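# Shelve the desk flask inside a closed incubator

## Task

Take the flask that sits on the desk and lay it flat on the single free spot on an incubator shelf, keeping the same face up it had on the desk, resting on the shelf surface, with none of it sticking out beyond the shelf's front edge. At the end the incubator must be fully closed: the glass door shut completely, its latch rotated to horizontal, and the outer door shut completely. The other flasks may be pushed a little to make space, but each must finish no more than a finger's width from its starting spot, lying flat on a shelf, not on top of another flask, and with the same face up. The task fails if any flask touches the floor, if either incubator door is slammed open or closed, or if the robot falls over or finishes tilted.

## Robot and tools

ROBOT. TidyBot++: a wheeled base (0.54 m long, 0.50 m wide, 0.38 m tall) on four driven casters, carrying one seven-joint arm with a two-finger gripper. The shoulder is 0.12 m ahead of the base centre and 0.68 m above the floor. Segments: upper arm 0.42 m, forearm 0.31 m, hand 0.31 m to the hand point. The arm starts folded, hand pointing down, sticking out up to 0.08 m in front of the base. Cameras: base_camera (644x364, pinhole) and wrist_camera (644x476, fisheye, looking where the hand points).

FRAMES. Base frame: origin on the floor below the base centre, x forward, y left, z up, metres. hand_pose is reported here, as the point between the finger pads; the hand's own z axis runs out along the fingers and the fingers close along its y axis. Odometry frame: the base frame as it was at the start. base_odometry only integrates wheel turns, so slipping looks like travel; heading is in radians, left positive, -3.142 to 3.142. base_tilt is in degrees, positive when leaning forward or right.

move. One action per call, built from base, joints, target and optional speeds; cameras and blocking are not part of the action.
- base: an object with any of translate_m (forward positive, -2 to 2 m), strafe_m (left positive, -2 to 2 m), rotate_rad (counter-clockwise from above positive, -6.3 to 6.3 rad). These are offsets relative to where the base last reported itself, measured along its axes at the start of the command.
- joints: absolute targets by name. joint_2_rad -2.249 to 2.249, joint_4_rad -2.579 to 2.579, joint_6_rad -2.099 to 2.099; joints 1, 3, 5, 7 take any angle but go the shorter way, so send steps under half a turn. joint_1_rad positive turns the arm clockwise seen from above (opposite to heading). gripper_pos 0 (open, about 85 mm gap) to 1 (closed, squeezing 100 to 150 N); gap is roughly 85 x (1 - gripper_pos) mm. With the hand pointing down, joint_7_rad 1.57 opens the fingers toward the robot's left and right.
- target: one list of seven numbers [x, y, z, qw, qx, qy, qz], an absolute hand pose in the base frame, metres plus a unit quaternion. Alongside target, joints may contain only gripper_pos.
- speeds: caps for this action only: translate_m and strafe_m 0.05 to 0.5 m/s, rotate_rad 0.1 to 1.57 rad/s. When translating and strafing together, give the speed under one key.
- blocking: true or omitted returns when everything is at rest; false returns after about 0.5 s while motion continues. A later move replaces only the targets it names.
- cameras: list of base_camera, wrist_camera or all; omitted means all, [] means none.
Unknown keys make a call invalid; out-of-range values get it refused, and a refusal or an uncommanded stop cancels the remaining calls in that reply.

wait: seconds from 0 to 10, plus cameras; commands nothing and returns the state. stop: brakes all running motions; braked ones read "stopped" and may keep pressing. zoom_image: camera plus region [x0, y0, x1, y1] in pixels of that camera's latest image, at most 504 by 504. finished_scene: scene is the current scene's number; ends the scene irreversibly, so the goal must hold without the robot.

RESULTS. "pictures" lists the image order. "move" is done or the worst status. base_status, joint_status, hand_status words: moving, done, off_target (rested away from target, possibly still pushing), contact_stop, time_out, not_followed (a check withheld targets; see "joint command not followed" or "pose unreachable" and "cause:"), torque_fault, limit_stop_at_motor_heat. hand_status done means within 10 mm and 2 degrees; most target moves end off_target within about 3 cm. hand_target is where the joint targets would put the hand. motor_effort is percent of maximum, with the last action's peak in brackets. on_its_own lists things the robot did uncommanded; "earlier move" shows a non-blocking move's progress. Also watch ARM HIT, MOTOR HOT, OVER-TEMPERATURE FAULT and Motor temperatures.

CORRECTING. For a target, add (desired minus hand_pose) to the last target's x, y, z. For joints, send last command plus (desired minus reading). To hold still after a target, resend hand_target, not hand_pose. A load makes the arm sag; never command a loaded joint to its current reading. When a carried object touches a surface, hand_pose stops descending though commands keep going lower, so watch effort and images. hand_pose can itself be 1 to 2 cm off; trust the cameras.

AVOID. The arm does not avoid obstacles and keeps pushing when blocked; a hit can cause a torque fault (10 s arm freeze; limits 104.5 N m for joints 1 to 4, 51.3 for 5 to 7). Targets low and close in front can miss badly or drive the arm into the base. Reaching with the hand pointing down tops out near 0.94 m high, lower farther out. Do not drive or turn while the arm is caught on something higher than about 0.6 m, nor pull sideways on a raised hand: the robot can tip; back away or retract to recover. Open and close doors slowly, never swing them fast. Don't drop the flask or release it while moving, grip lightly on things still resting on a surface, and avoid twisting or yanking the gripper. Long stretched-out holds heat the motors. The simulation keeps running while you compose replies.

Each tool is called after "Emit:" as name(argument=value, ...), one argument or row to a line, values as JSON.

## Session

Emit:
move(
)

Emit:
move(
  joints={"joint_1_rad": 0.0, "joint_2_rad": -0.4, "joint_3_rad": 3.14, "joint_4_rad": -1.73, "joint_5_rad": 0.0, "joint_6_rad": -0.9, "joint_7_rad": 1.62, "gripper_pos": 1.0},
)

Scene clock: 0.00 s.
Motor temperatures (°C): [31 21 23 29 35 33 39]
base_odometry: x=+0.000 y=+0.000 heading=+0.000
base_tilt: forward=+0.0 right=-0.3
base_status: not commanded
joint_positions: joint_1_rad=-0.016 joint_2_rad=-0.363 joint_3_rad=+3.131 joint_4_rad=-2.532 joint_5_rad=-0.012 joint_6_rad=-0.839 joint_7_rad=+1.534 gripper_pos=+0.000
joint_status: not commanded
motor_effort: joint_1_rad=+1 joint_2_rad=-1 joint_3_rad=+0 joint_4_rad=+15 joint_5_rad=+0 joint_6_rad=+2 joint_7_rad=+0
hand_pose: x=+0.2705 y=+0.0078 z=+0.5895 quat_wxyz=(-0.005, +0.998, -0.009, +0.067) (m; base frame)
hand_target: x=+0.2707 y=+0.0078 z=+0.5896 quat_wxyz=(-0.005, +0.998, -0.009, +0.067) (m; base frame)
hand_status: not commanded
pictures: base_camera, wrist_camera

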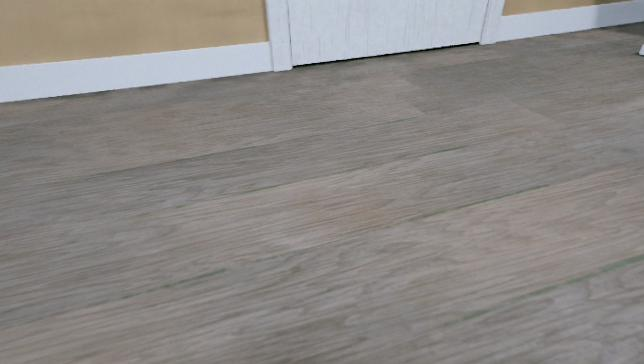

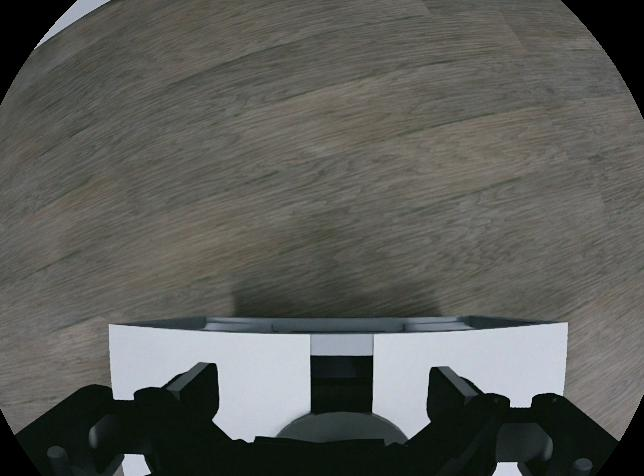

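Scene clock: 2.07 s.
Motor temperatures (°C): [31 21 23 29 35 33 39]
move: done
base_odometry: x=+0.000 y=+0.000 heading=+0.000
base_tilt: forward=+0.0 right=-0.3
base_status: not commanded
joint_positions: joint_1_rad=-0.015 joint_2_rad=-0.383 joint_3_rad=+3.131 joint_4_rad=-1.747 joint_5_rad=-0.012 joint_6_rad=-0.848 joint_7_rad=+1.545 gripper_pos=+0.999
joint_status: all done
motor_effort: joint_1_rad=-1(2) joint_2_rad=-7(8) joint_3_rad=+0(2) joint_4_rad=+21(21) joint_5_rad=+0(1) joint_6_rad=+8(8) joint_7_rad=+0(2)
hand_pose: x=+0.5185 y=+0.0152 z=+0.9501 quat_wxyz=(-0.015, +0.894, -0.001, +0.448) (m; base frame)
hand_target: x=+0.5065 y=+0.0021 z=+0.9536 quat_wxyz=(+0.011, +0.898, +0.023, +0.440) (m; base frame)
hand_status: not commanded
pictures: base_camera, wrist_camera

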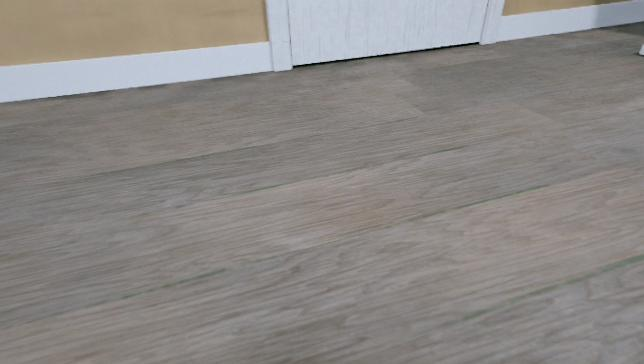

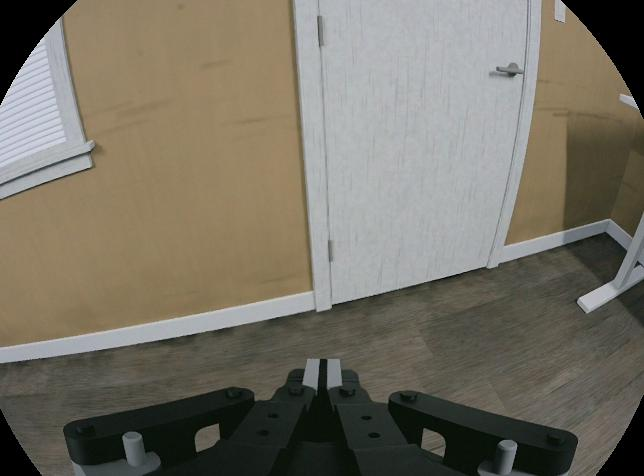

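Desk is at the right. Look to the right and left.

Emit:
move(
  base={"rotate_rad": -1.1},
  cameras=["wrist_camera"],
)

Emit:
move(
  base={"rotate_rad": -1.2},
  cameras=["wrist_camera"],
)

Emit:
move(
  base={"rotate_rad": -1.2},
  cameras=["wrist_camera"],
)

Scene clock: 9.70 s.
Motor temperatures (°C): [31 21 23 29 35 33 39]
move: done
base_odometry: x=+0.000 y=+0.000 heading=-1.100
base_tilt: forward=+0.0 right=-0.3
base_status: done
joint_positions: joint_1_rad=-0.007 joint_2_rad=-0.383 joint_3_rad=+3.133 joint_4_rad=-1.747 joint_5_rad=-0.012 joint_6_rad=-0.848 joint_7_rad=+1.545 gripper_pos=+0.999
joint_status: not commanded
motor_effort: joint_1_rad=+0(2) joint_2_rad=-6(8) joint_3_rad=-1(2) joint_4_rad=+21(21) joint_5_rad=+0(1) joint_6_rad=+7(8) joint_7_rad=+0(1)
hand_pose: x=+0.5186 y=+0.0112 z=+0.9501 quat_wxyz=(-0.014, +0.894, -0.005, +0.448) (m; base frame)
hand_target: x=+0.5065 y=+0.0021 z=+0.9536 quat_wxyz=(+0.011, +0.898, +0.023, +0.440) (m; base frame)
hand_status: not commanded
pictures: wrist_camera

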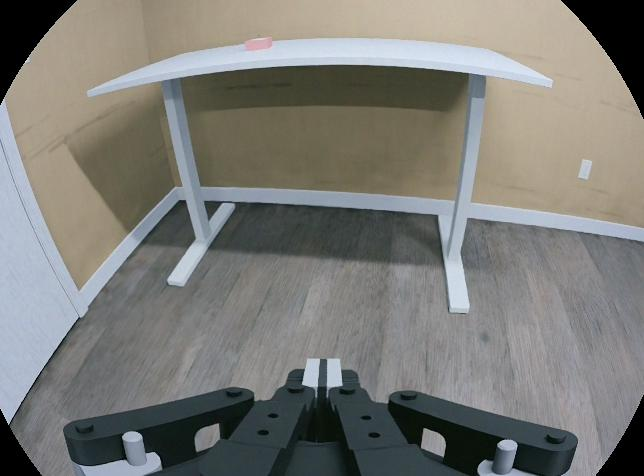

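Scene clock: 11.73 s.
Motor temperatures (°C): [31 21 23 29 35 33 39]
move: done
base_odometry: x=+0.000 y=+0.000 heading=-2.299
base_tilt: forward=+0.0 right=-0.4
base_status: done
joint_positions: joint_1_rad=-0.004 joint_2_rad=-0.383 joint_3_rad=+3.135 joint_4_rad=-1.747 joint_5_rad=-0.012 joint_6_rad=-0.848 joint_7_rad=+1.545 gripper_pos=+0.999
joint_status: not commanded
motor_effort: joint_1_rad=+0(2) joint_2_rad=-7(8) joint_3_rad=-1(3) joint_4_rad=+21(21) joint_5_rad=+0(1) joint_6_rad=+7(8) joint_7_rad=+0(1)
hand_pose: x=+0.5186 y=+0.0093 z=+0.9501 quat_wxyz=(-0.013, +0.894, -0.008, +0.448) (m; base frame)
hand_target: x=+0.5065 y=+0.0021 z=+0.9536 quat_wxyz=(+0.011, +0.898, +0.023, +0.440) (m; base frame)
hand_status: not commanded
pictures: wrist_camera

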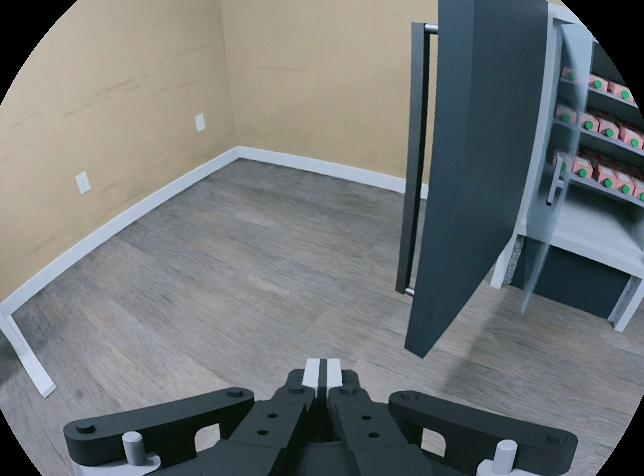

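Scene clock: 13.77 s.
Motor temperatures (°C): [31 21 23 30 35 33 39]
move: done
base_odometry: x=+0.000 y=+0.000 heading=+2.784
base_tilt: forward=+0.0 right=-0.3
base_status: done
joint_positions: joint_1_rad=-0.003 joint_2_rad=-0.383 joint_3_rad=+3.136 joint_4_rad=-1.747 joint_5_rad=-0.012 joint_6_rad=-0.848 joint_7_rad=+1.545 gripper_pos=+0.999
joint_status: not commanded
motor_effort: joint_1_rad=-1(2) joint_2_rad=-7(8) joint_3_rad=+0(2) joint_4_rad=+21(21) joint_5_rad=+0(1) joint_6_rad=+7(8) joint_7_rad=+0(1)
hand_pose: x=+0.5187 y=+0.0082 z=+0.9501 quat_wxyz=(-0.013, +0.894, -0.009, +0.448) (m; base frame)
hand_target: x=+0.5065 y=+0.0021 z=+0.9536 quat_wxyz=(+0.011, +0.898, +0.023, +0.440) (m; base frame)
hand_status: not commanded
pictures: wrist_camera

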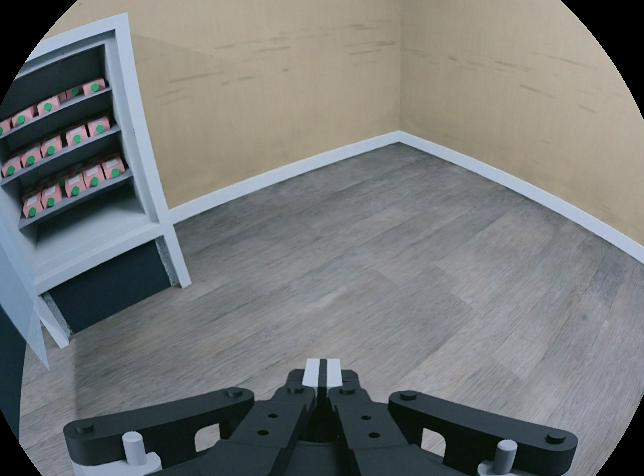

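Emit:
move(
  base={"rotate_rad": 0.5},
  cameras=["wrist_camera"],
)

Emit:
zoom_image(
  camera="wrist_camera",
  region=[150, 0, 450, 300],
)

Scene clock: 20.60 s.
Motor temperatures (°C): [31 21 23 30 35 33 39]
move: done
base_odometry: x=+0.000 y=+0.000 heading=-3.000
base_tilt: forward=+0.1 right=-0.3
base_status: done
joint_positions: joint_1_rad=-0.003 joint_2_rad=-0.383 joint_3_rad=+3.136 joint_4_rad=-1.747 joint_5_rad=-0.012 joint_6_rad=-0.848 joint_7_rad=+1.545 gripper_pos=+0.999
joint_status: not commanded
motor_effort: joint_1_rad=-1(2) joint_2_rad=-6(7) joint_3_rad=+0(2) joint_4_rad=+21(21) joint_5_rad=+0(1) joint_6_rad=+7(8) joint_7_rad=+0(1)
hand_pose: x=+0.5186 y=+0.0082 z=+0.9501 quat_wxyz=(-0.013, +0.894, -0.009, +0.448) (m; base frame)
hand_target: x=+0.5065 y=+0.0021 z=+0.9536 quat_wxyz=(+0.011, +0.898, +0.023, +0.440) (m; base frame)
hand_status: not commanded
pictures: wrist_camera

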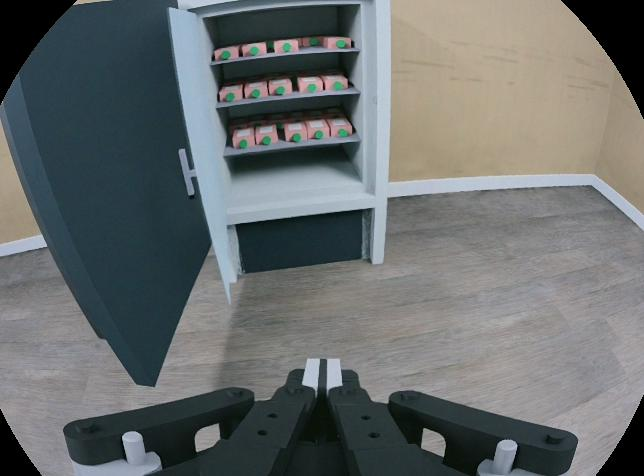

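Scaled by 1.680.

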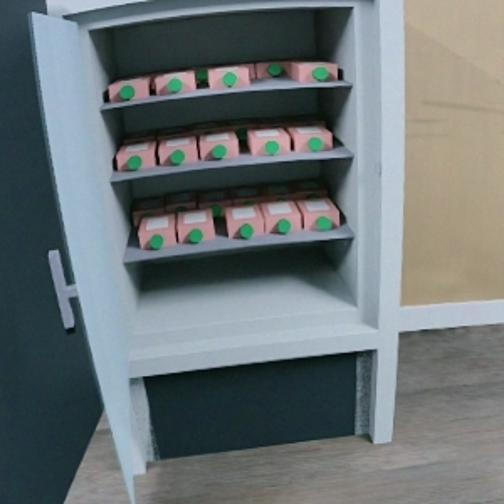

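Emit:
move(
  base={"rotate_rad": 2.0},
  cameras=[],
)

Emit:
move(
  base={"translate_m": 0.65},
  cameras=["wrist_camera"],
)

Emit:
zoom_image(
  camera="wrist_camera",
  region=[220, 40, 470, 260],
)

Scene clock: 33.90 s.
Motor temperatures (°C): [31 21 23 30 35 33 39]
move: done
base_odometry: x=+0.000 y=+0.000 heading=-1.000
base_tilt: forward=+0.1 right=-0.3
base_status: done
joint_positions: joint_1_rad=-0.003 joint_2_rad=-0.383 joint_3_rad=+3.136 joint_4_rad=-1.747 joint_5_rad=-0.012 joint_6_rad=-0.848 joint_7_rad=+1.546 gripper_pos=+0.999
joint_status: not commanded
motor_effort: joint_1_rad=+0(2) joint_2_rad=-7(9) joint_3_rad=+0(3) joint_4_rad=+21(22) joint_5_rad=+0(1) joint_6_rad=+7(8) joint_7_rad=+1(1)
hand_pose: x=+0.5186 y=+0.0081 z=+0.9502 quat_wxyz=(-0.013, +0.894, -0.009, +0.448) (m; base frame)
hand_target: x=+0.5065 y=+0.0021 z=+0.9536 quat_wxyz=(+0.011, +0.898, +0.023, +0.440) (m; base frame)
hand_status: not commanded
pictures: none
No camera images: "cameras" was empty.

Scene clock: 36.37 s.
Motor temperatures (°C): [31 21 23 30 35 33 39]
move: done
base_odometry: x=+0.351 y=-0.547 heading=-1.000
base_tilt: forward=+0.0 right=-0.3
base_status: done
joint_positions: joint_1_rad=-0.003 joint_2_rad=-0.392 joint_3_rad=+3.136 joint_4_rad=-1.747 joint_5_rad=-0.012 joint_6_rad=-0.850 joint_7_rad=+1.546 gripper_pos=+0.999
joint_status: not commanded
motor_effort: joint_1_rad=+1(1) joint_2_rad=-6(9) joint_3_rad=+0(1) joint_4_rad=+21(21) joint_5_rad=+0(1) joint_6_rad=+7(8) joint_7_rad=+0(1)
hand_pose: x=+0.5159 y=+0.0081 z=+0.9536 quat_wxyz=(-0.013, +0.892, -0.009, +0.451) (m; base frame)
hand_target: x=+0.5065 y=+0.0021 z=+0.9536 quat_wxyz=(+0.011, +0.898, +0.023, +0.440) (m; base frame)
hand_status: not commanded
pictures: wrist_camera

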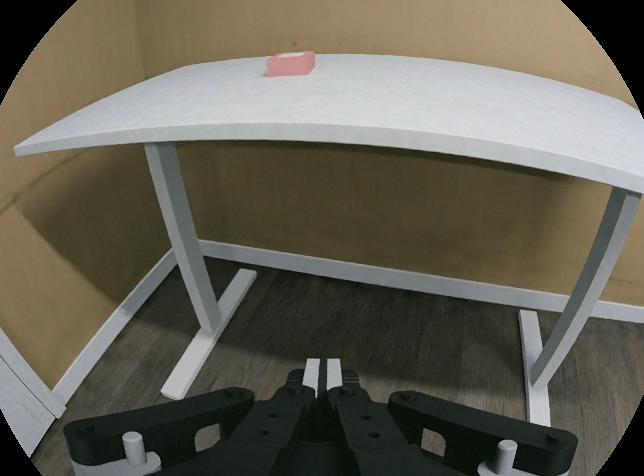

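Scaled by 2.016.

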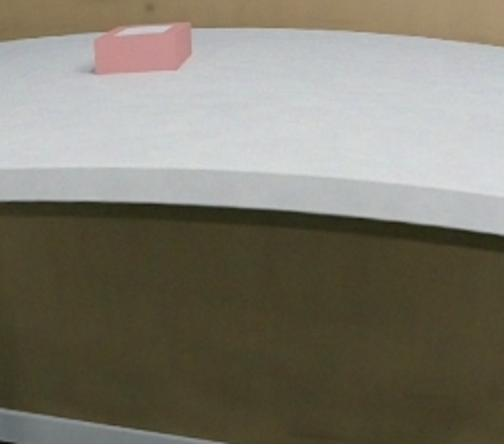

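Emit:
move(
  base={"translate_m": 0.2, "strafe_m": 0.15},
  cameras=["wrist_camera"],
)

Emit:
zoom_image(
  camera="wrist_camera",
  region=[220, 40, 440, 200],
)

Scene clock: 84.43 s.
Motor temperatures (°C): [31 21 23 30 35 33 39]
move: done
base_odometry: x=+0.585 y=-0.635 heading=-1.000
base_tilt: forward=+0.0 right=-0.4
base_status: done
joint_positions: joint_1_rad=-0.003 joint_2_rad=-0.392 joint_3_rad=+3.136 joint_4_rad=-1.746 joint_5_rad=-0.012 joint_6_rad=-0.851 joint_7_rad=+1.546 gripper_pos=+0.999
joint_status: not commanded
motor_effort: joint_1_rad=+0(2) joint_2_rad=-6(9) joint_3_rad=-1(1) joint_4_rad=+21(22) joint_5_rad=+0(1) joint_6_rad=+7(8) joint_7_rad=+0(1)
hand_pose: x=+0.5159 y=+0.0081 z=+0.9536 quat_wxyz=(-0.013, +0.892, -0.009, +0.451) (m; base frame)
hand_target: x=+0.5065 y=+0.0021 z=+0.9536 quat_wxyz=(+0.011, +0.898, +0.023, +0.440) (m; base frame)
hand_status: not commanded
pictures: wrist_camera

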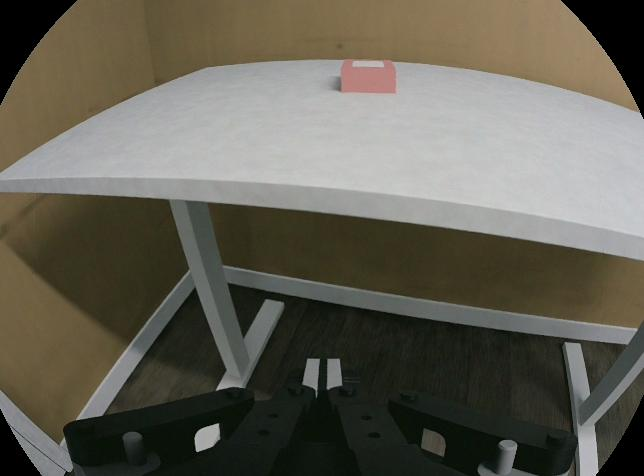

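Scaled by 2.291.

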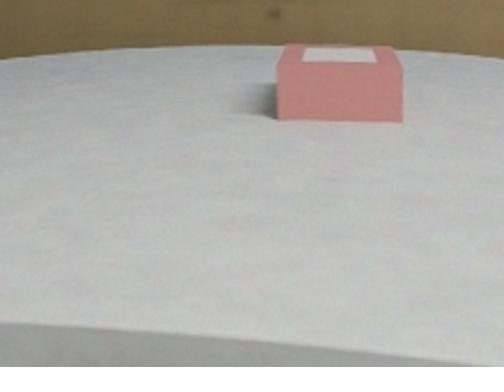

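Emit:
move(
  base={"strafe_m": -0.2},
  cameras=["wrist_camera"],
)

Emit:
zoom_image(
  camera="wrist_camera",
  region=[220, 40, 440, 200],
)

Scene clock: 153.17 s.
Motor temperatures (°C): [31 21 23 30 35 32 39]
move: done
base_odometry: x=+0.417 y=-0.743 heading=-1.000
base_tilt: forward=+0.1 right=-0.3
base_status: done
joint_positions: joint_1_rad=-0.003 joint_2_rad=-0.393 joint_3_rad=+3.138 joint_4_rad=-1.746 joint_5_rad=-0.012 joint_6_rad=-0.851 joint_7_rad=+1.546 gripper_pos=+0.999
joint_status: not commanded
motor_effort: joint_1_rad=+0(1) joint_2_rad=-6(8) joint_3_rad=+0(3) joint_4_rad=+21(21) joint_5_rad=+0(1) joint_6_rad=+8(8) joint_7_rad=+1(1)
hand_pose: x=+0.5157 y=+0.0069 z=+0.9540 quat_wxyz=(-0.013, +0.892, -0.010, +0.451) (m; base frame)
hand_target: x=+0.5065 y=+0.0021 z=+0.9536 quat_wxyz=(+0.011, +0.898, +0.023, +0.440) (m; base frame)
hand_status: not commanded
pictures: wrist_camera

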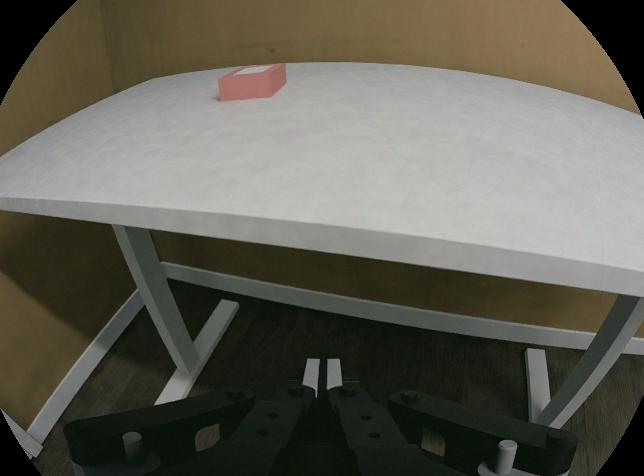

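Scaled by 2.291.

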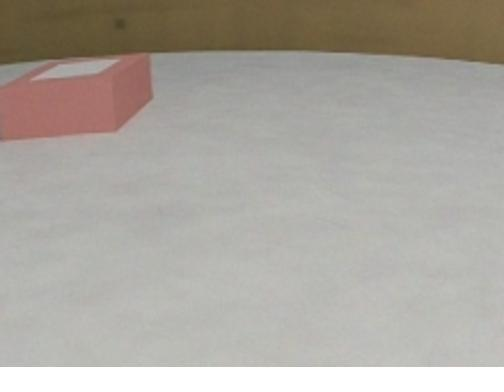

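Emit:
move(
  joints={"joint_1_rad": 0.0, "joint_2_rad": 0.39, "joint_4_rad": -0.876, "joint_6_rad": -0.815, "joint_7_rad": 1.62},
  cameras=["wrist_camera"],
)

Emit:
zoom_image(
  camera="wrist_camera",
  region=[150, 150, 450, 400],
)

Scene clock: 258.93 s.
Motor temperatures (°C): [31 21 23 30 35 32 39]
move: done
base_odometry: x=+0.417 y=-0.743 heading=-1.000
base_tilt: forward=+0.1 right=-0.3
base_status: not commanded
joint_positions: joint_1_rad=-0.003 joint_2_rad=+0.392 joint_3_rad=+3.138 joint_4_rad=-0.898 joint_5_rad=-0.012 joint_6_rad=-0.851 joint_7_rad=+1.546 gripper_pos=+0.999
joint_status: all done
motor_effort: joint_1_rad=+0(1) joint_2_rad=-35(38) joint_3_rad=-1(2) joint_4_rad=+21(22) joint_5_rad=+0(1) joint_6_rad=+8(9) joint_7_rad=+0(1)
hand_pose: x=+0.8437 y=+0.0081 z=+0.9902 quat_wxyz=(-0.014, +0.877, -0.010, +0.480) (m; base frame)
hand_target: x=+0.8505 y=+0.0022 z=+1.0133 quat_wxyz=(+0.012, +0.862, +0.022, +0.506) (m; base frame)
hand_status: not commanded
pictures: wrist_camera

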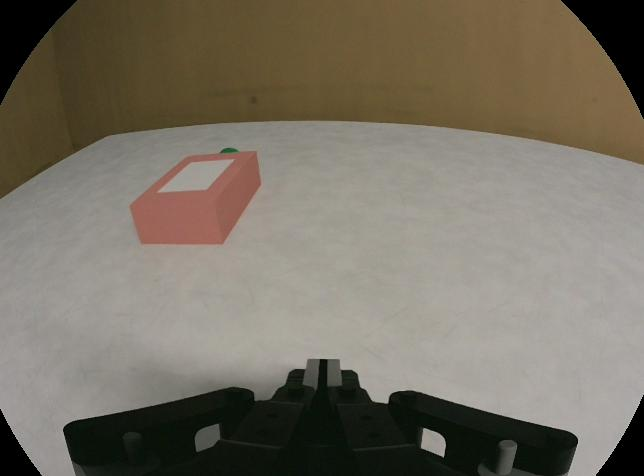

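Scaled by 1.680.

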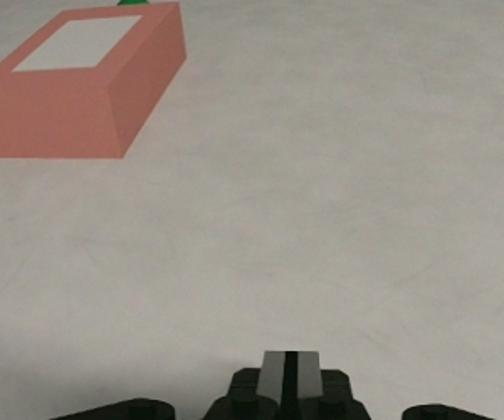

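Emit:
move(
  base={"translate_m": 0.2},
  joints={"joint_2_rad": 0.402},
  speeds={"translate_m": 0.15},
  cameras=["wrist_camera"],
)

Emit:
move(
  base={"strafe_m": 0.12},
  speeds={"strafe_m": 0.06},
  cameras=["wrist_camera"],
)

Scene clock: 276.07 s.
Motor temperatures (°C): [31 21 23 30 35 32 39]
move: done
base_odometry: x=+0.525 y=-0.911 heading=-1.000
base_tilt: forward=+0.1 right=-0.3
base_status: done
joint_positions: joint_1_rad=-0.003 joint_2_rad=+0.407 joint_3_rad=+3.138 joint_4_rad=-0.894 joint_5_rad=-0.012 joint_6_rad=-0.850 joint_7_rad=+1.546 gripper_pos=+0.999
joint_status: all done
motor_effort: joint_1_rad=-1(1) joint_2_rad=-36(38) joint_3_rad=-2(2) joint_4_rad=+20(22) joint_5_rad=+0(1) joint_6_rad=+8(8) joint_7_rad=+0(1)
hand_pose: x=+0.8488 y=+0.0081 z=+0.9816 quat_wxyz=(-0.014, +0.880, -0.010, +0.475) (m; base frame)
hand_target: x=+0.8544 y=+0.0022 z=+1.0045 quat_wxyz=(+0.012, +0.865, +0.022, +0.500) (m; base frame)
hand_status: not commanded
pictures: wrist_camera

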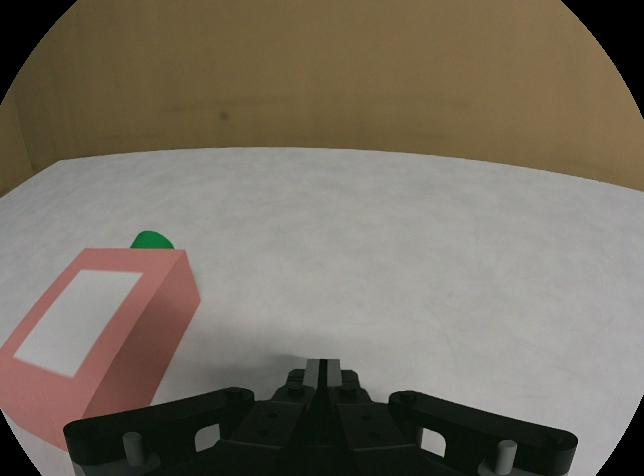

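Scene clock: 278.53 s.
Motor temperatures (°C): [31 21 23 30 35 32 39]
move: done
base_odometry: x=+0.626 y=-0.846 heading=-1.000
base_tilt: forward=+0.1 right=-0.3
base_status: done
joint_positions: joint_1_rad=-0.002 joint_2_rad=+0.407 joint_3_rad=+3.138 joint_4_rad=-0.894 joint_5_rad=-0.012 joint_6_rad=-0.850 joint_7_rad=+1.546 gripper_pos=+0.999
joint_status: not commanded
motor_effort: joint_1_rad=+0(3) joint_2_rad=-35(36) joint_3_rad=-1(3) joint_4_rad=+21(21) joint_5_rad=+0(1) joint_6_rad=+8(8) joint_7_rad=+1(1)
hand_pose: x=+0.8488 y=+0.0078 z=+0.9816 quat_wxyz=(-0.014, +0.880, -0.010, +0.475) (m; base frame)
hand_target: x=+0.8544 y=+0.0022 z=+1.0045 quat_wxyz=(+0.012, +0.865, +0.022, +0.500) (m; base frame)
hand_status: not commanded
pictures: wrist_camera

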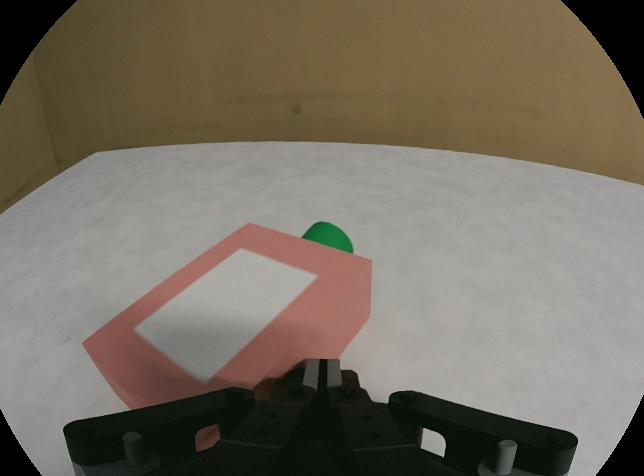

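Emit:
move(
  base={"strafe_m": 0.07},
  speeds={"strafe_m": 0.06},
  cameras=["wrist_camera"],
)

Scene clock: 285.83 s.
Motor temperatures (°C): [31 21 23 30 35 32 39]
move: done
base_odometry: x=+0.686 y=-0.809 heading=-1.000
base_tilt: forward=+0.1 right=-0.3
base_status: done
joint_positions: joint_1_rad=-0.001 joint_2_rad=+0.407 joint_3_rad=+3.138 joint_4_rad=-0.893 joint_5_rad=-0.012 joint_6_rad=-0.850 joint_7_rad=+1.546 gripper_pos=+0.999
joint_status: not commanded
motor_effort: joint_1_rad=+0(3) joint_2_rad=-35(36) joint_3_rad=-1(3) joint_4_rad=+21(21) joint_5_rad=+0(1) joint_6_rad=+8(8) joint_7_rad=+1(1)
hand_pose: x=+0.8488 y=+0.0069 z=+0.9817 quat_wxyz=(-0.014, +0.880, -0.011, +0.475) (m; base frame)
hand_target: x=+0.8544 y=+0.0022 z=+1.0045 quat_wxyz=(+0.012, +0.865, +0.022, +0.500) (m; base frame)
hand_status: not commanded
pictures: wrist_camera

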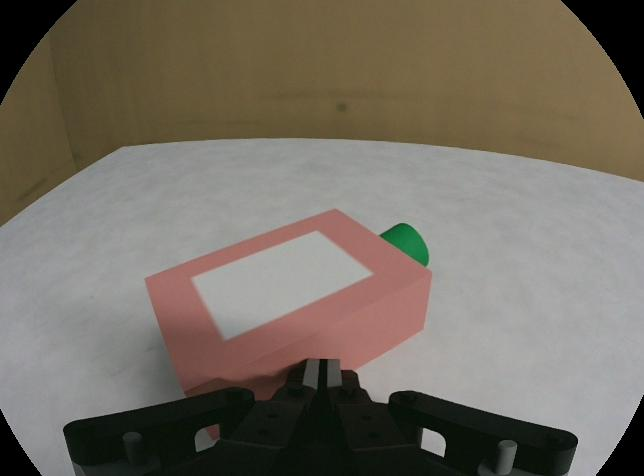

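Emit:
move(
  base={"translate_m": -0.045, "strafe_m": 0.05},
  speeds={"translate_m": 0.1},
  cameras=["wrist_camera"],
)

Emit:
move(
  base={"translate_m": 0.11},
  speeds={"translate_m": 0.06},
  cameras=["wrist_camera"],
)

Scene clock: 294.47 s.
Motor temperatures (°C): [31 22 23 30 35 32 39]
move: done
base_odometry: x=+0.703 y=-0.744 heading=-1.000
base_tilt: forward=+0.0 right=-0.3
base_status: done
joint_positions: joint_1_rad=-0.001 joint_2_rad=+0.407 joint_3_rad=+3.138 joint_4_rad=-0.893 joint_5_rad=-0.012 joint_6_rad=-0.850 joint_7_rad=+1.546 gripper_pos=+0.999
joint_status: not commanded
motor_effort: joint_1_rad=+0(3) joint_2_rad=-35(38) joint_3_rad=-1(3) joint_4_rad=+21(22) joint_5_rad=+0(1) joint_6_rad=+8(8) joint_7_rad=+0(1)
hand_pose: x=+0.8490 y=+0.0070 z=+0.9815 quat_wxyz=(-0.014, +0.880, -0.011, +0.475) (m; base frame)
hand_target: x=+0.8544 y=+0.0022 z=+1.0045 quat_wxyz=(+0.012, +0.865, +0.022, +0.500) (m; base frame)
hand_status: not commanded
pictures: wrist_camera

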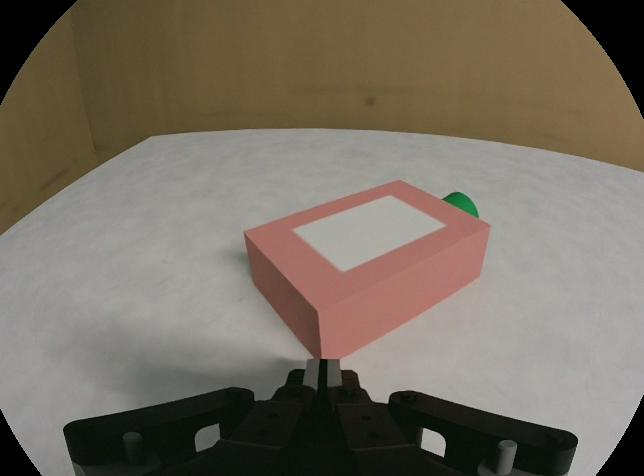

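Scene clock: 296.77 s.
Motor temperatures (°C): [31 22 23 30 35 32 39]
move: done
base_odometry: x=+0.763 y=-0.836 heading=-1.000
base_tilt: forward=+0.1 right=-0.4
base_status: done
joint_positions: joint_1_rad=-0.001 joint_2_rad=+0.409 joint_3_rad=+3.138 joint_4_rad=-0.893 joint_5_rad=-0.012 joint_6_rad=-0.850 joint_7_rad=+1.546 gripper_pos=+0.999
joint_status: not commanded
motor_effort: joint_1_rad=-1(2) joint_2_rad=-36(39) joint_3_rad=-1(3) joint_4_rad=+21(22) joint_5_rad=+0(1) joint_6_rad=+8(8) joint_7_rad=+0(1)
hand_pose: x=+0.8494 y=+0.0069 z=+0.9811 quat_wxyz=(-0.014, +0.880, -0.011, +0.475) (m; base frame)
hand_target: x=+0.8544 y=+0.0022 z=+1.0045 quat_wxyz=(+0.012, +0.865, +0.022, +0.500) (m; base frame)
hand_status: not commanded
pictures: wrist_camera

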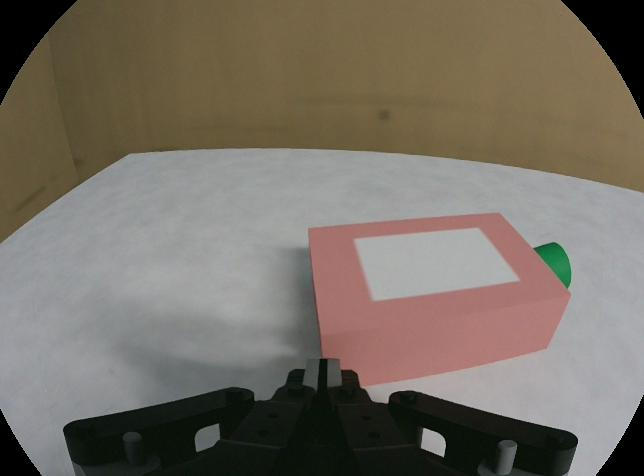

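Emit:
move(
  base={"translate_m": 0.09, "strafe_m": -0.025},
  speeds={"translate_m": 0.06},
  cameras=["wrist_camera"],
)

Scene clock: 302.63 s.
Motor temperatures (°C): [31 22 23 30 35 32 39]
move: done
base_odometry: x=+0.791 y=-0.926 heading=-1.000
base_tilt: forward=+0.1 right=-0.3
base_status: done
joint_positions: joint_1_rad=-0.001 joint_2_rad=+0.409 joint_3_rad=+3.138 joint_4_rad=-0.893 joint_5_rad=-0.012 joint_6_rad=-0.850 joint_7_rad=+1.546 gripper_pos=+0.999
joint_status: not commanded
motor_effort: joint_1_rad=+0(2) joint_2_rad=-36(39) joint_3_rad=-1(2) joint_4_rad=+21(21) joint_5_rad=+0(1) joint_6_rad=+8(8) joint_7_rad=+0(1)
hand_pose: x=+0.8496 y=+0.0069 z=+0.9808 quat_wxyz=(-0.014, +0.880, -0.011, +0.475) (m; base frame)
hand_target: x=+0.8544 y=+0.0022 z=+1.0045 quat_wxyz=(+0.012, +0.865, +0.022, +0.500) (m; base frame)
hand_status: not commanded
pictures: wrist_camera

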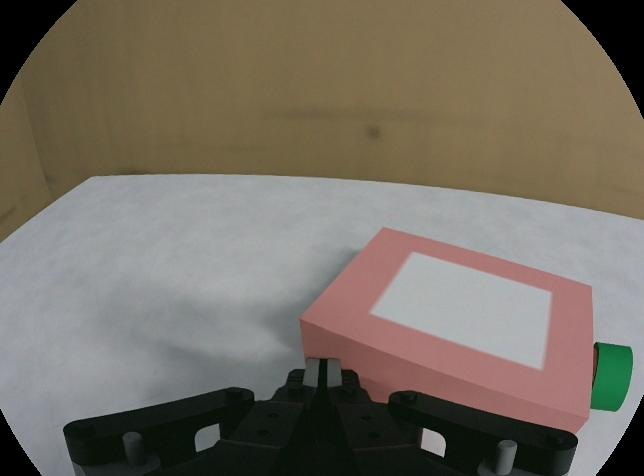

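Emit:
move(
  base={"translate_m": 0.075, "strafe_m": -0.045},
  speeds={"translate_m": 0.06},
  cameras=["wrist_camera"],
)

Scene clock: 311.93 s.
Motor temperatures (°C): [31 22 23 30 35 32 39]
move: done
base_odometry: x=+0.794 y=-1.012 heading=-1.000
base_tilt: forward=+0.0 right=-0.3
base_status: done
joint_positions: joint_1_rad=-0.004 joint_2_rad=+0.275 joint_3_rad=+3.139 joint_4_rad=-0.885 joint_5_rad=-0.012 joint_6_rad=-0.850 joint_7_rad=+1.546 gripper_pos=+0.999
joint_status: not commanded
motor_effort: joint_1_rad=+0(4) joint_2_rad=-4(37) joint_3_rad=-1(3) joint_4_rad=+21(25) joint_5_rad=+0(1) joint_6_rad=+8(9) joint_7_rad=+1(1)
hand_pose: x=+0.8031 y=+0.0089 z=+1.0802 quat_wxyz=(-0.015, +0.844, -0.009, +0.536) (m; base frame)
hand_target: x=+0.8544 y=+0.0022 z=+1.0045 quat_wxyz=(+0.012, +0.865, +0.022, +0.500) (m; base frame)
hand_status: not commanded
pictures: wrist_camera

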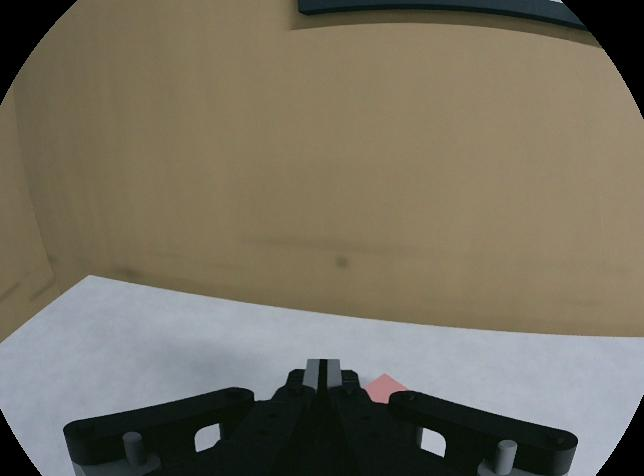

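Emit:
move(
  base={"translate_m": -0.12},
  speeds={"translate_m": 0.15},
  cameras=["wrist_camera"],
)

Scene clock: 317.97 s.
Motor temperatures (°C): [31 22 23 30 35 32 39]
move: done
base_odometry: x=+0.729 y=-0.911 heading=-1.000
base_tilt: forward=+0.0 right=-0.3
base_status: done
joint_positions: joint_1_rad=-0.004 joint_2_rad=+0.403 joint_3_rad=+3.139 joint_4_rad=-0.879 joint_5_rad=-0.012 joint_6_rad=-0.827 joint_7_rad=+1.546 gripper_pos=+0.999
joint_status: not commanded
motor_effort: joint_1_rad=+0(2) joint_2_rad=-36(38) joint_3_rad=-2(2) joint_4_rad=+21(23) joint_5_rad=+0(0) joint_6_rad=+8(8) joint_7_rad=+0(1)
hand_pose: x=+0.8526 y=+0.0087 z=+0.9990 quat_wxyz=(-0.014, +0.869, -0.010, +0.494) (m; base frame)
hand_target: x=+0.8544 y=+0.0022 z=+1.0045 quat_wxyz=(+0.012, +0.865, +0.022, +0.500) (m; base frame)
hand_status: not commanded
pictures: wrist_camera

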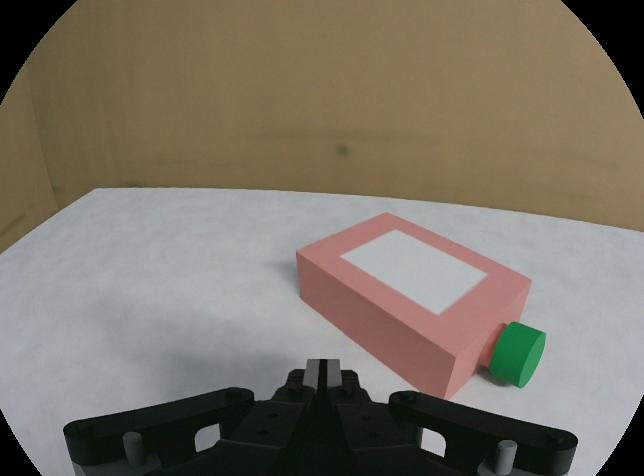

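Emit:
move(
  base={"translate_m": -0.08},
  joints={"joint_2_rad": 0.415},
  cameras=[],
)

Emit:
move(
  base={"strafe_m": -0.185},
  cameras=[],
)

Emit:
move(
  base={"translate_m": 0.11},
  speeds={"translate_m": 0.15},
  cameras=["wrist_camera"],
)

Scene clock: 363.30 s.
Motor temperatures (°C): [31 22 23 30 35 32 39]
move: done
base_odometry: x=+0.685 y=-0.844 heading=-1.000
base_tilt: forward=+0.0 right=-0.3
base_status: done
joint_positions: joint_1_rad=-0.004 joint_2_rad=+0.417 joint_3_rad=+3.139 joint_4_rad=-0.879 joint_5_rad=-0.012 joint_6_rad=-0.827 joint_7_rad=+1.546 gripper_pos=+0.999
joint_status: all done
motor_effort: joint_1_rad=+0(1) joint_2_rad=-36(40) joint_3_rad=-1(2) joint_4_rad=+21(23) joint_5_rad=+0(1) joint_6_rad=+8(8) joint_7_rad=+1(1)
hand_pose: x=+0.8570 y=+0.0087 z=+0.9886 quat_wxyz=(-0.014, +0.873, -0.010, +0.487) (m; base frame)
hand_target: x=+0.8585 y=+0.0022 z=+0.9949 quat_wxyz=(+0.012, +0.869, +0.022, +0.495) (m; base frame)
hand_status: not commanded
pictures: none
No camera images: "cameras" was empty.

Scene clock: 364.90 s.
Motor temperatures (°C): [31 22 23 30 35 32 39]
move: done
base_odometry: x=+0.529 y=-0.944 heading=-1.000
base_tilt: forward=+0.1 right=-0.4
base_status: done
joint_positions: joint_1_rad=+0.007 joint_2_rad=+0.417 joint_3_rad=+3.139 joint_4_rad=-0.879 joint_5_rad=-0.012 joint_6_rad=-0.827 joint_7_rad=+1.546 gripper_pos=+0.999
joint_status: not commanded
motor_effort: joint_1_rad=+1(4) joint_2_rad=-36(36) joint_3_rad=-2(4) joint_4_rad=+21(21) joint_5_rad=+0(1) joint_6_rad=+8(8) joint_7_rad=+1(1)
hand_pose: x=+0.8570 y=+0.0006 z=+0.9885 quat_wxyz=(-0.012, +0.873, -0.014, +0.488) (m; base frame)
hand_target: x=+0.8585 y=+0.0022 z=+0.9949 quat_wxyz=(+0.012, +0.869, +0.022, +0.495) (m; base frame)
hand_status: not commanded
pictures: none
No camera images: "cameras" was empty.

Scene clock: 366.43 s.
Motor temperatures (°C): [31 22 23 30 35 32 39]
move: done
base_odometry: x=+0.589 y=-1.037 heading=-1.000
base_tilt: forward=+0.0 right=-0.3
base_status: done
joint_positions: joint_1_rad=+0.007 joint_2_rad=+0.410 joint_3_rad=+3.139 joint_4_rad=-0.880 joint_5_rad=-0.012 joint_6_rad=-0.826 joint_7_rad=+1.546 gripper_pos=+0.999
joint_status: not commanded
motor_effort: joint_1_rad=-1(3) joint_2_rad=-34(39) joint_3_rad=-2(4) joint_4_rad=+21(25) joint_5_rad=+0(1) joint_6_rad=+8(9) joint_7_rad=+1(1)
hand_pose: x=+0.8548 y=+0.0006 z=+0.9935 quat_wxyz=(-0.012, +0.871, -0.014, +0.490) (m; base frame)
hand_target: x=+0.8585 y=+0.0022 z=+0.9949 quat_wxyz=(+0.012, +0.869, +0.022, +0.495) (m; base frame)
hand_status: not commanded
pictures: wrist_camera

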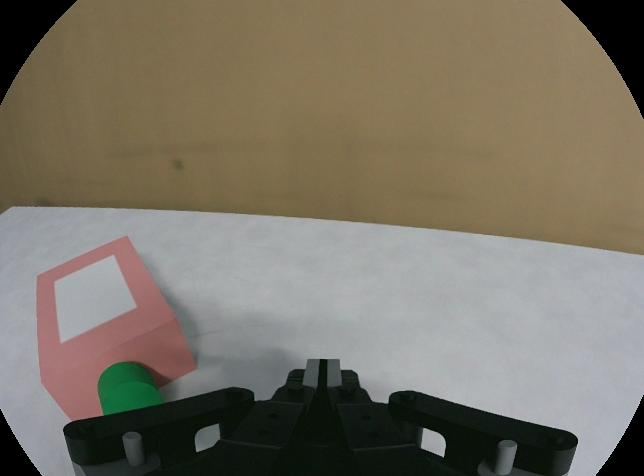

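Emit:
move(
  base={"translate_m": -0.012, "strafe_m": 0.12},
  speeds={"strafe_m": 0.06},
  cameras=["wrist_camera"],
)

Scene clock: 375.80 s.
Motor temperatures (°C): [31 22 23 30 35 32 39]
move: done
base_odometry: x=+0.683 y=-0.962 heading=-1.000
base_tilt: forward=+0.0 right=-0.4
base_status: done
joint_positions: joint_1_rad=+0.003 joint_2_rad=+0.412 joint_3_rad=+3.139 joint_4_rad=-0.880 joint_5_rad=-0.012 joint_6_rad=-0.826 joint_7_rad=+1.546 gripper_pos=+0.999
joint_status: not commanded
motor_effort: joint_1_rad=-1(2) joint_2_rad=-36(36) joint_3_rad=+0(3) joint_4_rad=+21(22) joint_5_rad=+0(1) joint_6_rad=+8(8) joint_7_rad=+0(1)
hand_pose: x=+0.8553 y=+0.0037 z=+0.9924 quat_wxyz=(-0.013, +0.872, -0.013, +0.490) (m; base frame)
hand_target: x=+0.8585 y=+0.0022 z=+0.9949 quat_wxyz=(+0.012, +0.869, +0.022, +0.495) (m; base frame)
hand_status: not commanded
pictures: wrist_camera

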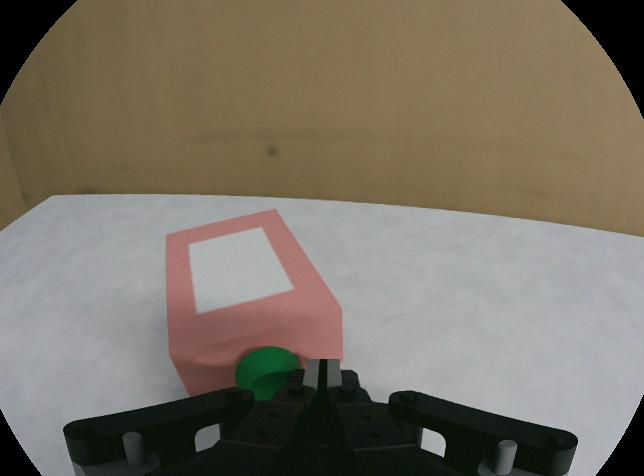

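Emit:
move(
  base={"strafe_m": 0.04},
  speeds={"strafe_m": 0.06},
  cameras=["wrist_camera"],
)

Scene clock: 382.80 s.
Motor temperatures (°C): [31 22 23 30 35 32 39]
move: done
base_odometry: x=+0.717 y=-0.940 heading=-1.000
base_tilt: forward=+0.0 right=-0.4
base_status: done
joint_positions: joint_1_rad=+0.001 joint_2_rad=+0.412 joint_3_rad=+3.139 joint_4_rad=-0.880 joint_5_rad=-0.012 joint_6_rad=-0.826 joint_7_rad=+1.546 gripper_pos=+0.999
joint_status: not commanded
motor_effort: joint_1_rad=+0(4) joint_2_rad=-35(37) joint_3_rad=-1(4) joint_4_rad=+21(21) joint_5_rad=+0(1) joint_6_rad=+7(8) joint_7_rad=+0(1)
hand_pose: x=+0.8554 y=+0.0052 z=+0.9923 quat_wxyz=(-0.013, +0.872, -0.012, +0.490) (m; base frame)
hand_target: x=+0.8585 y=+0.0022 z=+0.9949 quat_wxyz=(+0.012, +0.869, +0.022, +0.495) (m; base frame)
hand_status: not commanded
pictures: wrist_camera

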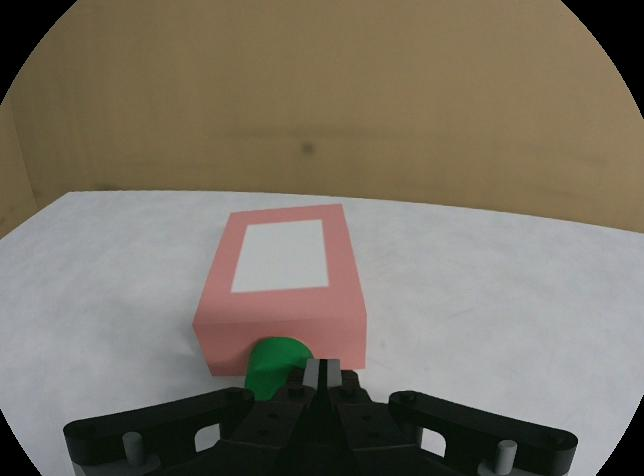

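Emit:
move(
  base={"translate_m": -0.09},
  joints={"gripper_pos": 0.35},
  cameras=[],
)

Emit:
move(
  base={"strafe_m": 0.022},
  joints={"joint_2_rad": 0.405, "joint_4_rad": -0.93, "joint_6_rad": -0.63},
  cameras=["wrist_camera"],
)

Scene clock: 437.60 s.
Motor temperatures (°C): [31 23 23 30 35 32 39]
move: done
base_odometry: x=+0.668 y=-0.864 heading=-1.000
base_tilt: forward=+0.0 right=-0.3
base_status: done
joint_positions: joint_1_rad=+0.001 joint_2_rad=+0.417 joint_3_rad=+3.139 joint_4_rad=-0.880 joint_5_rad=-0.012 joint_6_rad=-0.826 joint_7_rad=+1.546 gripper_pos=+0.350
joint_status: all done
motor_effort: joint_1_rad=-1(1) joint_2_rad=-36(39) joint_3_rad=-2(3) joint_4_rad=+20(23) joint_5_rad=+0(1) joint_6_rad=+8(8) joint_7_rad=+0(1)
hand_pose: x=+0.8569 y=+0.0052 z=+0.9886 quat_wxyz=(-0.013, +0.873, -0.012, +0.488) (m; base frame)
hand_target: x=+0.8585 y=+0.0022 z=+0.9949 quat_wxyz=(+0.012, +0.869, +0.022, +0.495) (m; base frame)
hand_status: not commanded
pictures: none
No camera images: "cameras" was empty.

Scene clock: 438.53 s.
Motor temperatures (°C): [31 23 23 30 35 32 39]
move: done
base_odometry: x=+0.687 y=-0.852 heading=-1.000
base_tilt: forward=+0.1 right=-0.3
base_status: done
joint_positions: joint_1_rad=-0.005 joint_2_rad=+0.416 joint_3_rad=+3.139 joint_4_rad=-0.922 joint_5_rad=-0.012 joint_6_rad=-0.663 joint_7_rad=+1.546 gripper_pos=+0.350
joint_status: all done
motor_effort: joint_1_rad=+0(4) joint_2_rad=-36(38) joint_3_rad=-1(4) joint_4_rad=+21(22) joint_5_rad=+1(1) joint_6_rad=+8(8) joint_7_rad=+0(1)
hand_pose: x=+0.8779 y=+0.0087 z=+1.0091 quat_wxyz=(-0.015, +0.842, -0.010, +0.540) (m; base frame)
hand_target: x=+0.8779 y=+0.0023 z=+1.0224 quat_wxyz=(+0.013, +0.832, +0.021, +0.555) (m; base frame)
hand_status: not commanded
pictures: wrist_camera

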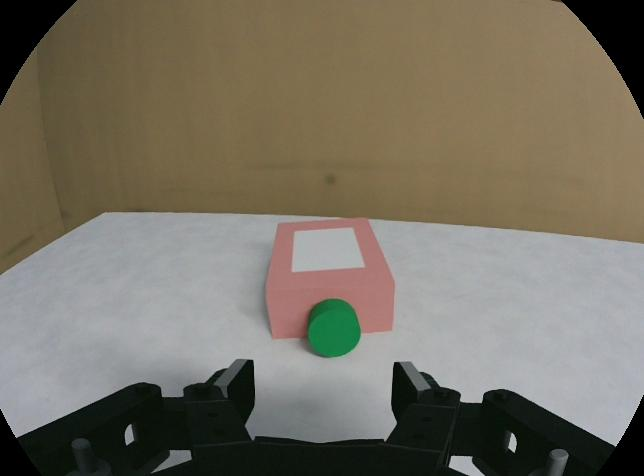

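Emit:
move(
  joints={"joint_4_rad": -0.98},
  base={"strafe_m": -0.006},
  cameras=["wrist_camera"],
)

Emit:
move(
  base={"translate_m": 0.08},
  speeds={"translate_m": 0.06},
  cameras=["wrist_camera"],
)

Scene clock: 448.47 s.
Motor temperatures (°C): [31 23 23 30 35 32 39]
move: done
base_odometry: x=+0.682 y=-0.855 heading=-1.000
base_tilt: forward=+0.1 right=-0.3
base_status: done
joint_positions: joint_1_rad=-0.001 joint_2_rad=+0.416 joint_3_rad=+3.139 joint_4_rad=-0.974 joint_5_rad=-0.012 joint_6_rad=-0.663 joint_7_rad=+1.546 gripper_pos=+0.350
joint_status: all done
motor_effort: joint_1_rad=-1(4) joint_2_rad=-36(39) joint_3_rad=-1(3) joint_4_rad=+21(23) joint_5_rad=+0(1) joint_6_rad=+8(9) joint_7_rad=+0(1)
hand_pose: x=+0.8742 y=+0.0057 z=+0.9786 quat_wxyz=(-0.013, +0.855, -0.012, +0.518) (m; base frame)
hand_target: x=+0.8748 y=+0.0023 z=+0.9928 quat_wxyz=(+0.012, +0.845, +0.021, +0.534) (m; base frame)
hand_status: not commanded
pictures: wrist_camera

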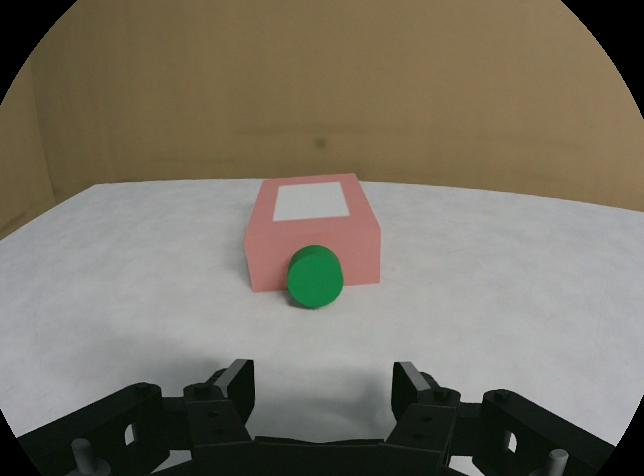

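Scene clock: 450.27 s.
Motor temperatures (°C): [31 23 23 30 35 32 39]
move: done
base_odometry: x=+0.725 y=-0.922 heading=-1.000
base_tilt: forward=+0.0 right=-0.3
base_status: done
joint_positions: joint_1_rad=-0.001 joint_2_rad=+0.416 joint_3_rad=+3.139 joint_4_rad=-0.974 joint_5_rad=-0.012 joint_6_rad=-0.663 joint_7_rad=+1.546 gripper_pos=+0.350
joint_status: not commanded
motor_effort: joint_1_rad=+0(2) joint_2_rad=-36(40) joint_3_rad=-2(2) joint_4_rad=+21(22) joint_5_rad=+0(1) joint_6_rad=+8(9) joint_7_rad=+0(1)
hand_pose: x=+0.8740 y=+0.0056 z=+0.9788 quat_wxyz=(-0.013, +0.855, -0.012, +0.518) (m; base frame)
hand_target: x=+0.8748 y=+0.0023 z=+0.9928 quat_wxyz=(+0.012, +0.845, +0.021, +0.534) (m; base frame)
hand_status: not commanded
pictures: wrist_camera

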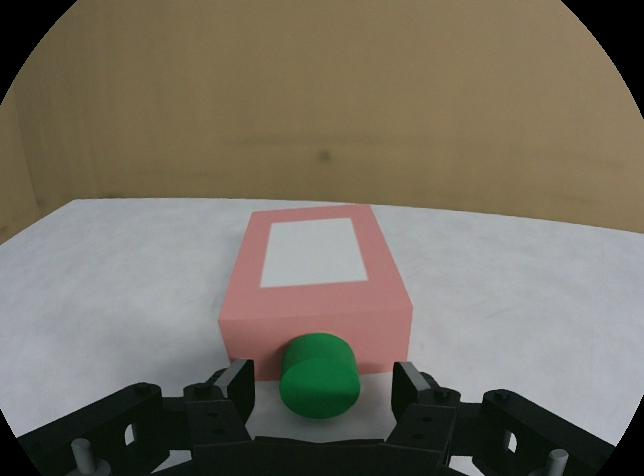

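Emit:
move(
  joints={"joint_4_rad": -1.0},
  cameras=[],
)

Emit:
move(
  joints={"gripper_pos": 0.8},
  cameras=["wrist_camera"],
)

Scene clock: 458.23 s.
Motor temperatures (°C): [31 23 23 30 35 32 39]
move: done
base_odometry: x=+0.725 y=-0.922 heading=-1.000
base_tilt: forward=+0.1 right=-0.3
base_status: not commanded
joint_positions: joint_1_rad=-0.001 joint_2_rad=+0.416 joint_3_rad=+3.139 joint_4_rad=-0.988 joint_5_rad=-0.012 joint_6_rad=-0.661 joint_7_rad=+1.546 gripper_pos=+0.350
joint_status: all done
motor_effort: joint_1_rad=-1(1) joint_2_rad=-35(37) joint_3_rad=-1(2) joint_4_rad=+21(22) joint_5_rad=+0(1) joint_6_rad=+7(8) joint_7_rad=+0(1)
hand_pose: x=+0.8729 y=+0.0056 z=+0.9716 quat_wxyz=(-0.013, +0.858, -0.012, +0.513) (m; base frame)
hand_target: x=+0.8732 y=+0.0023 z=+0.9810 quat_wxyz=(+0.012, +0.851, +0.021, +0.525) (m; base frame)
hand_status: not commanded
pictures: none
No camera images: "cameras" was empty.

Scene clock: 459.03 s.
Motor temperatures (°C): [31 23 23 30 35 32 39]
move: off_target
base_odometry: x=+0.725 y=-0.922 heading=-1.000
base_tilt: forward=+0.1 right=-0.3
base_status: not commanded
joint_positions: joint_1_rad=-0.001 joint_2_rad=+0.414 joint_3_rad=+3.139 joint_4_rad=-0.988 joint_5_rad=-0.012 joint_6_rad=-0.660 joint_7_rad=+1.546 gripper_pos=+0.696
joint_status: gripper_pos off_target (ended at +0.696, target +0.800)
motor_effort: joint_1_rad=+0(2) joint_2_rad=-34(35) joint_3_rad=-1(2) joint_4_rad=+20(21) joint_5_rad=+0(1) joint_6_rad=+7(7) joint_7_rad=+1(1)
hand_pose: x=+0.8726 y=+0.0056 z=+0.9731 quat_wxyz=(-0.013, +0.858, -0.012, +0.514) (m; base frame)
hand_target: x=+0.8732 y=+0.0023 z=+0.9810 quat_wxyz=(+0.012, +0.851, +0.021, +0.525) (m; base frame)
hand_status: not commanded
pictures: wrist_camera

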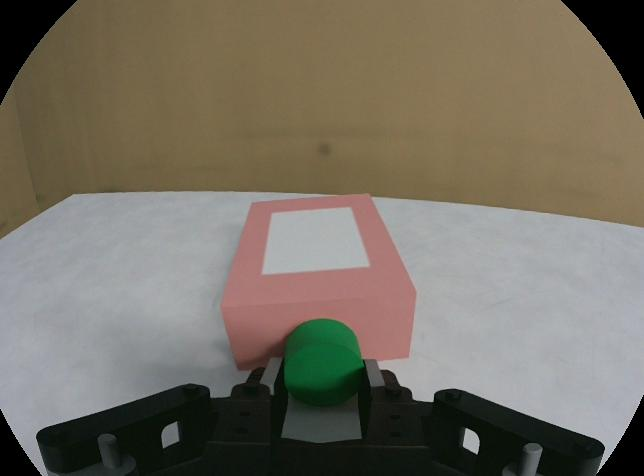

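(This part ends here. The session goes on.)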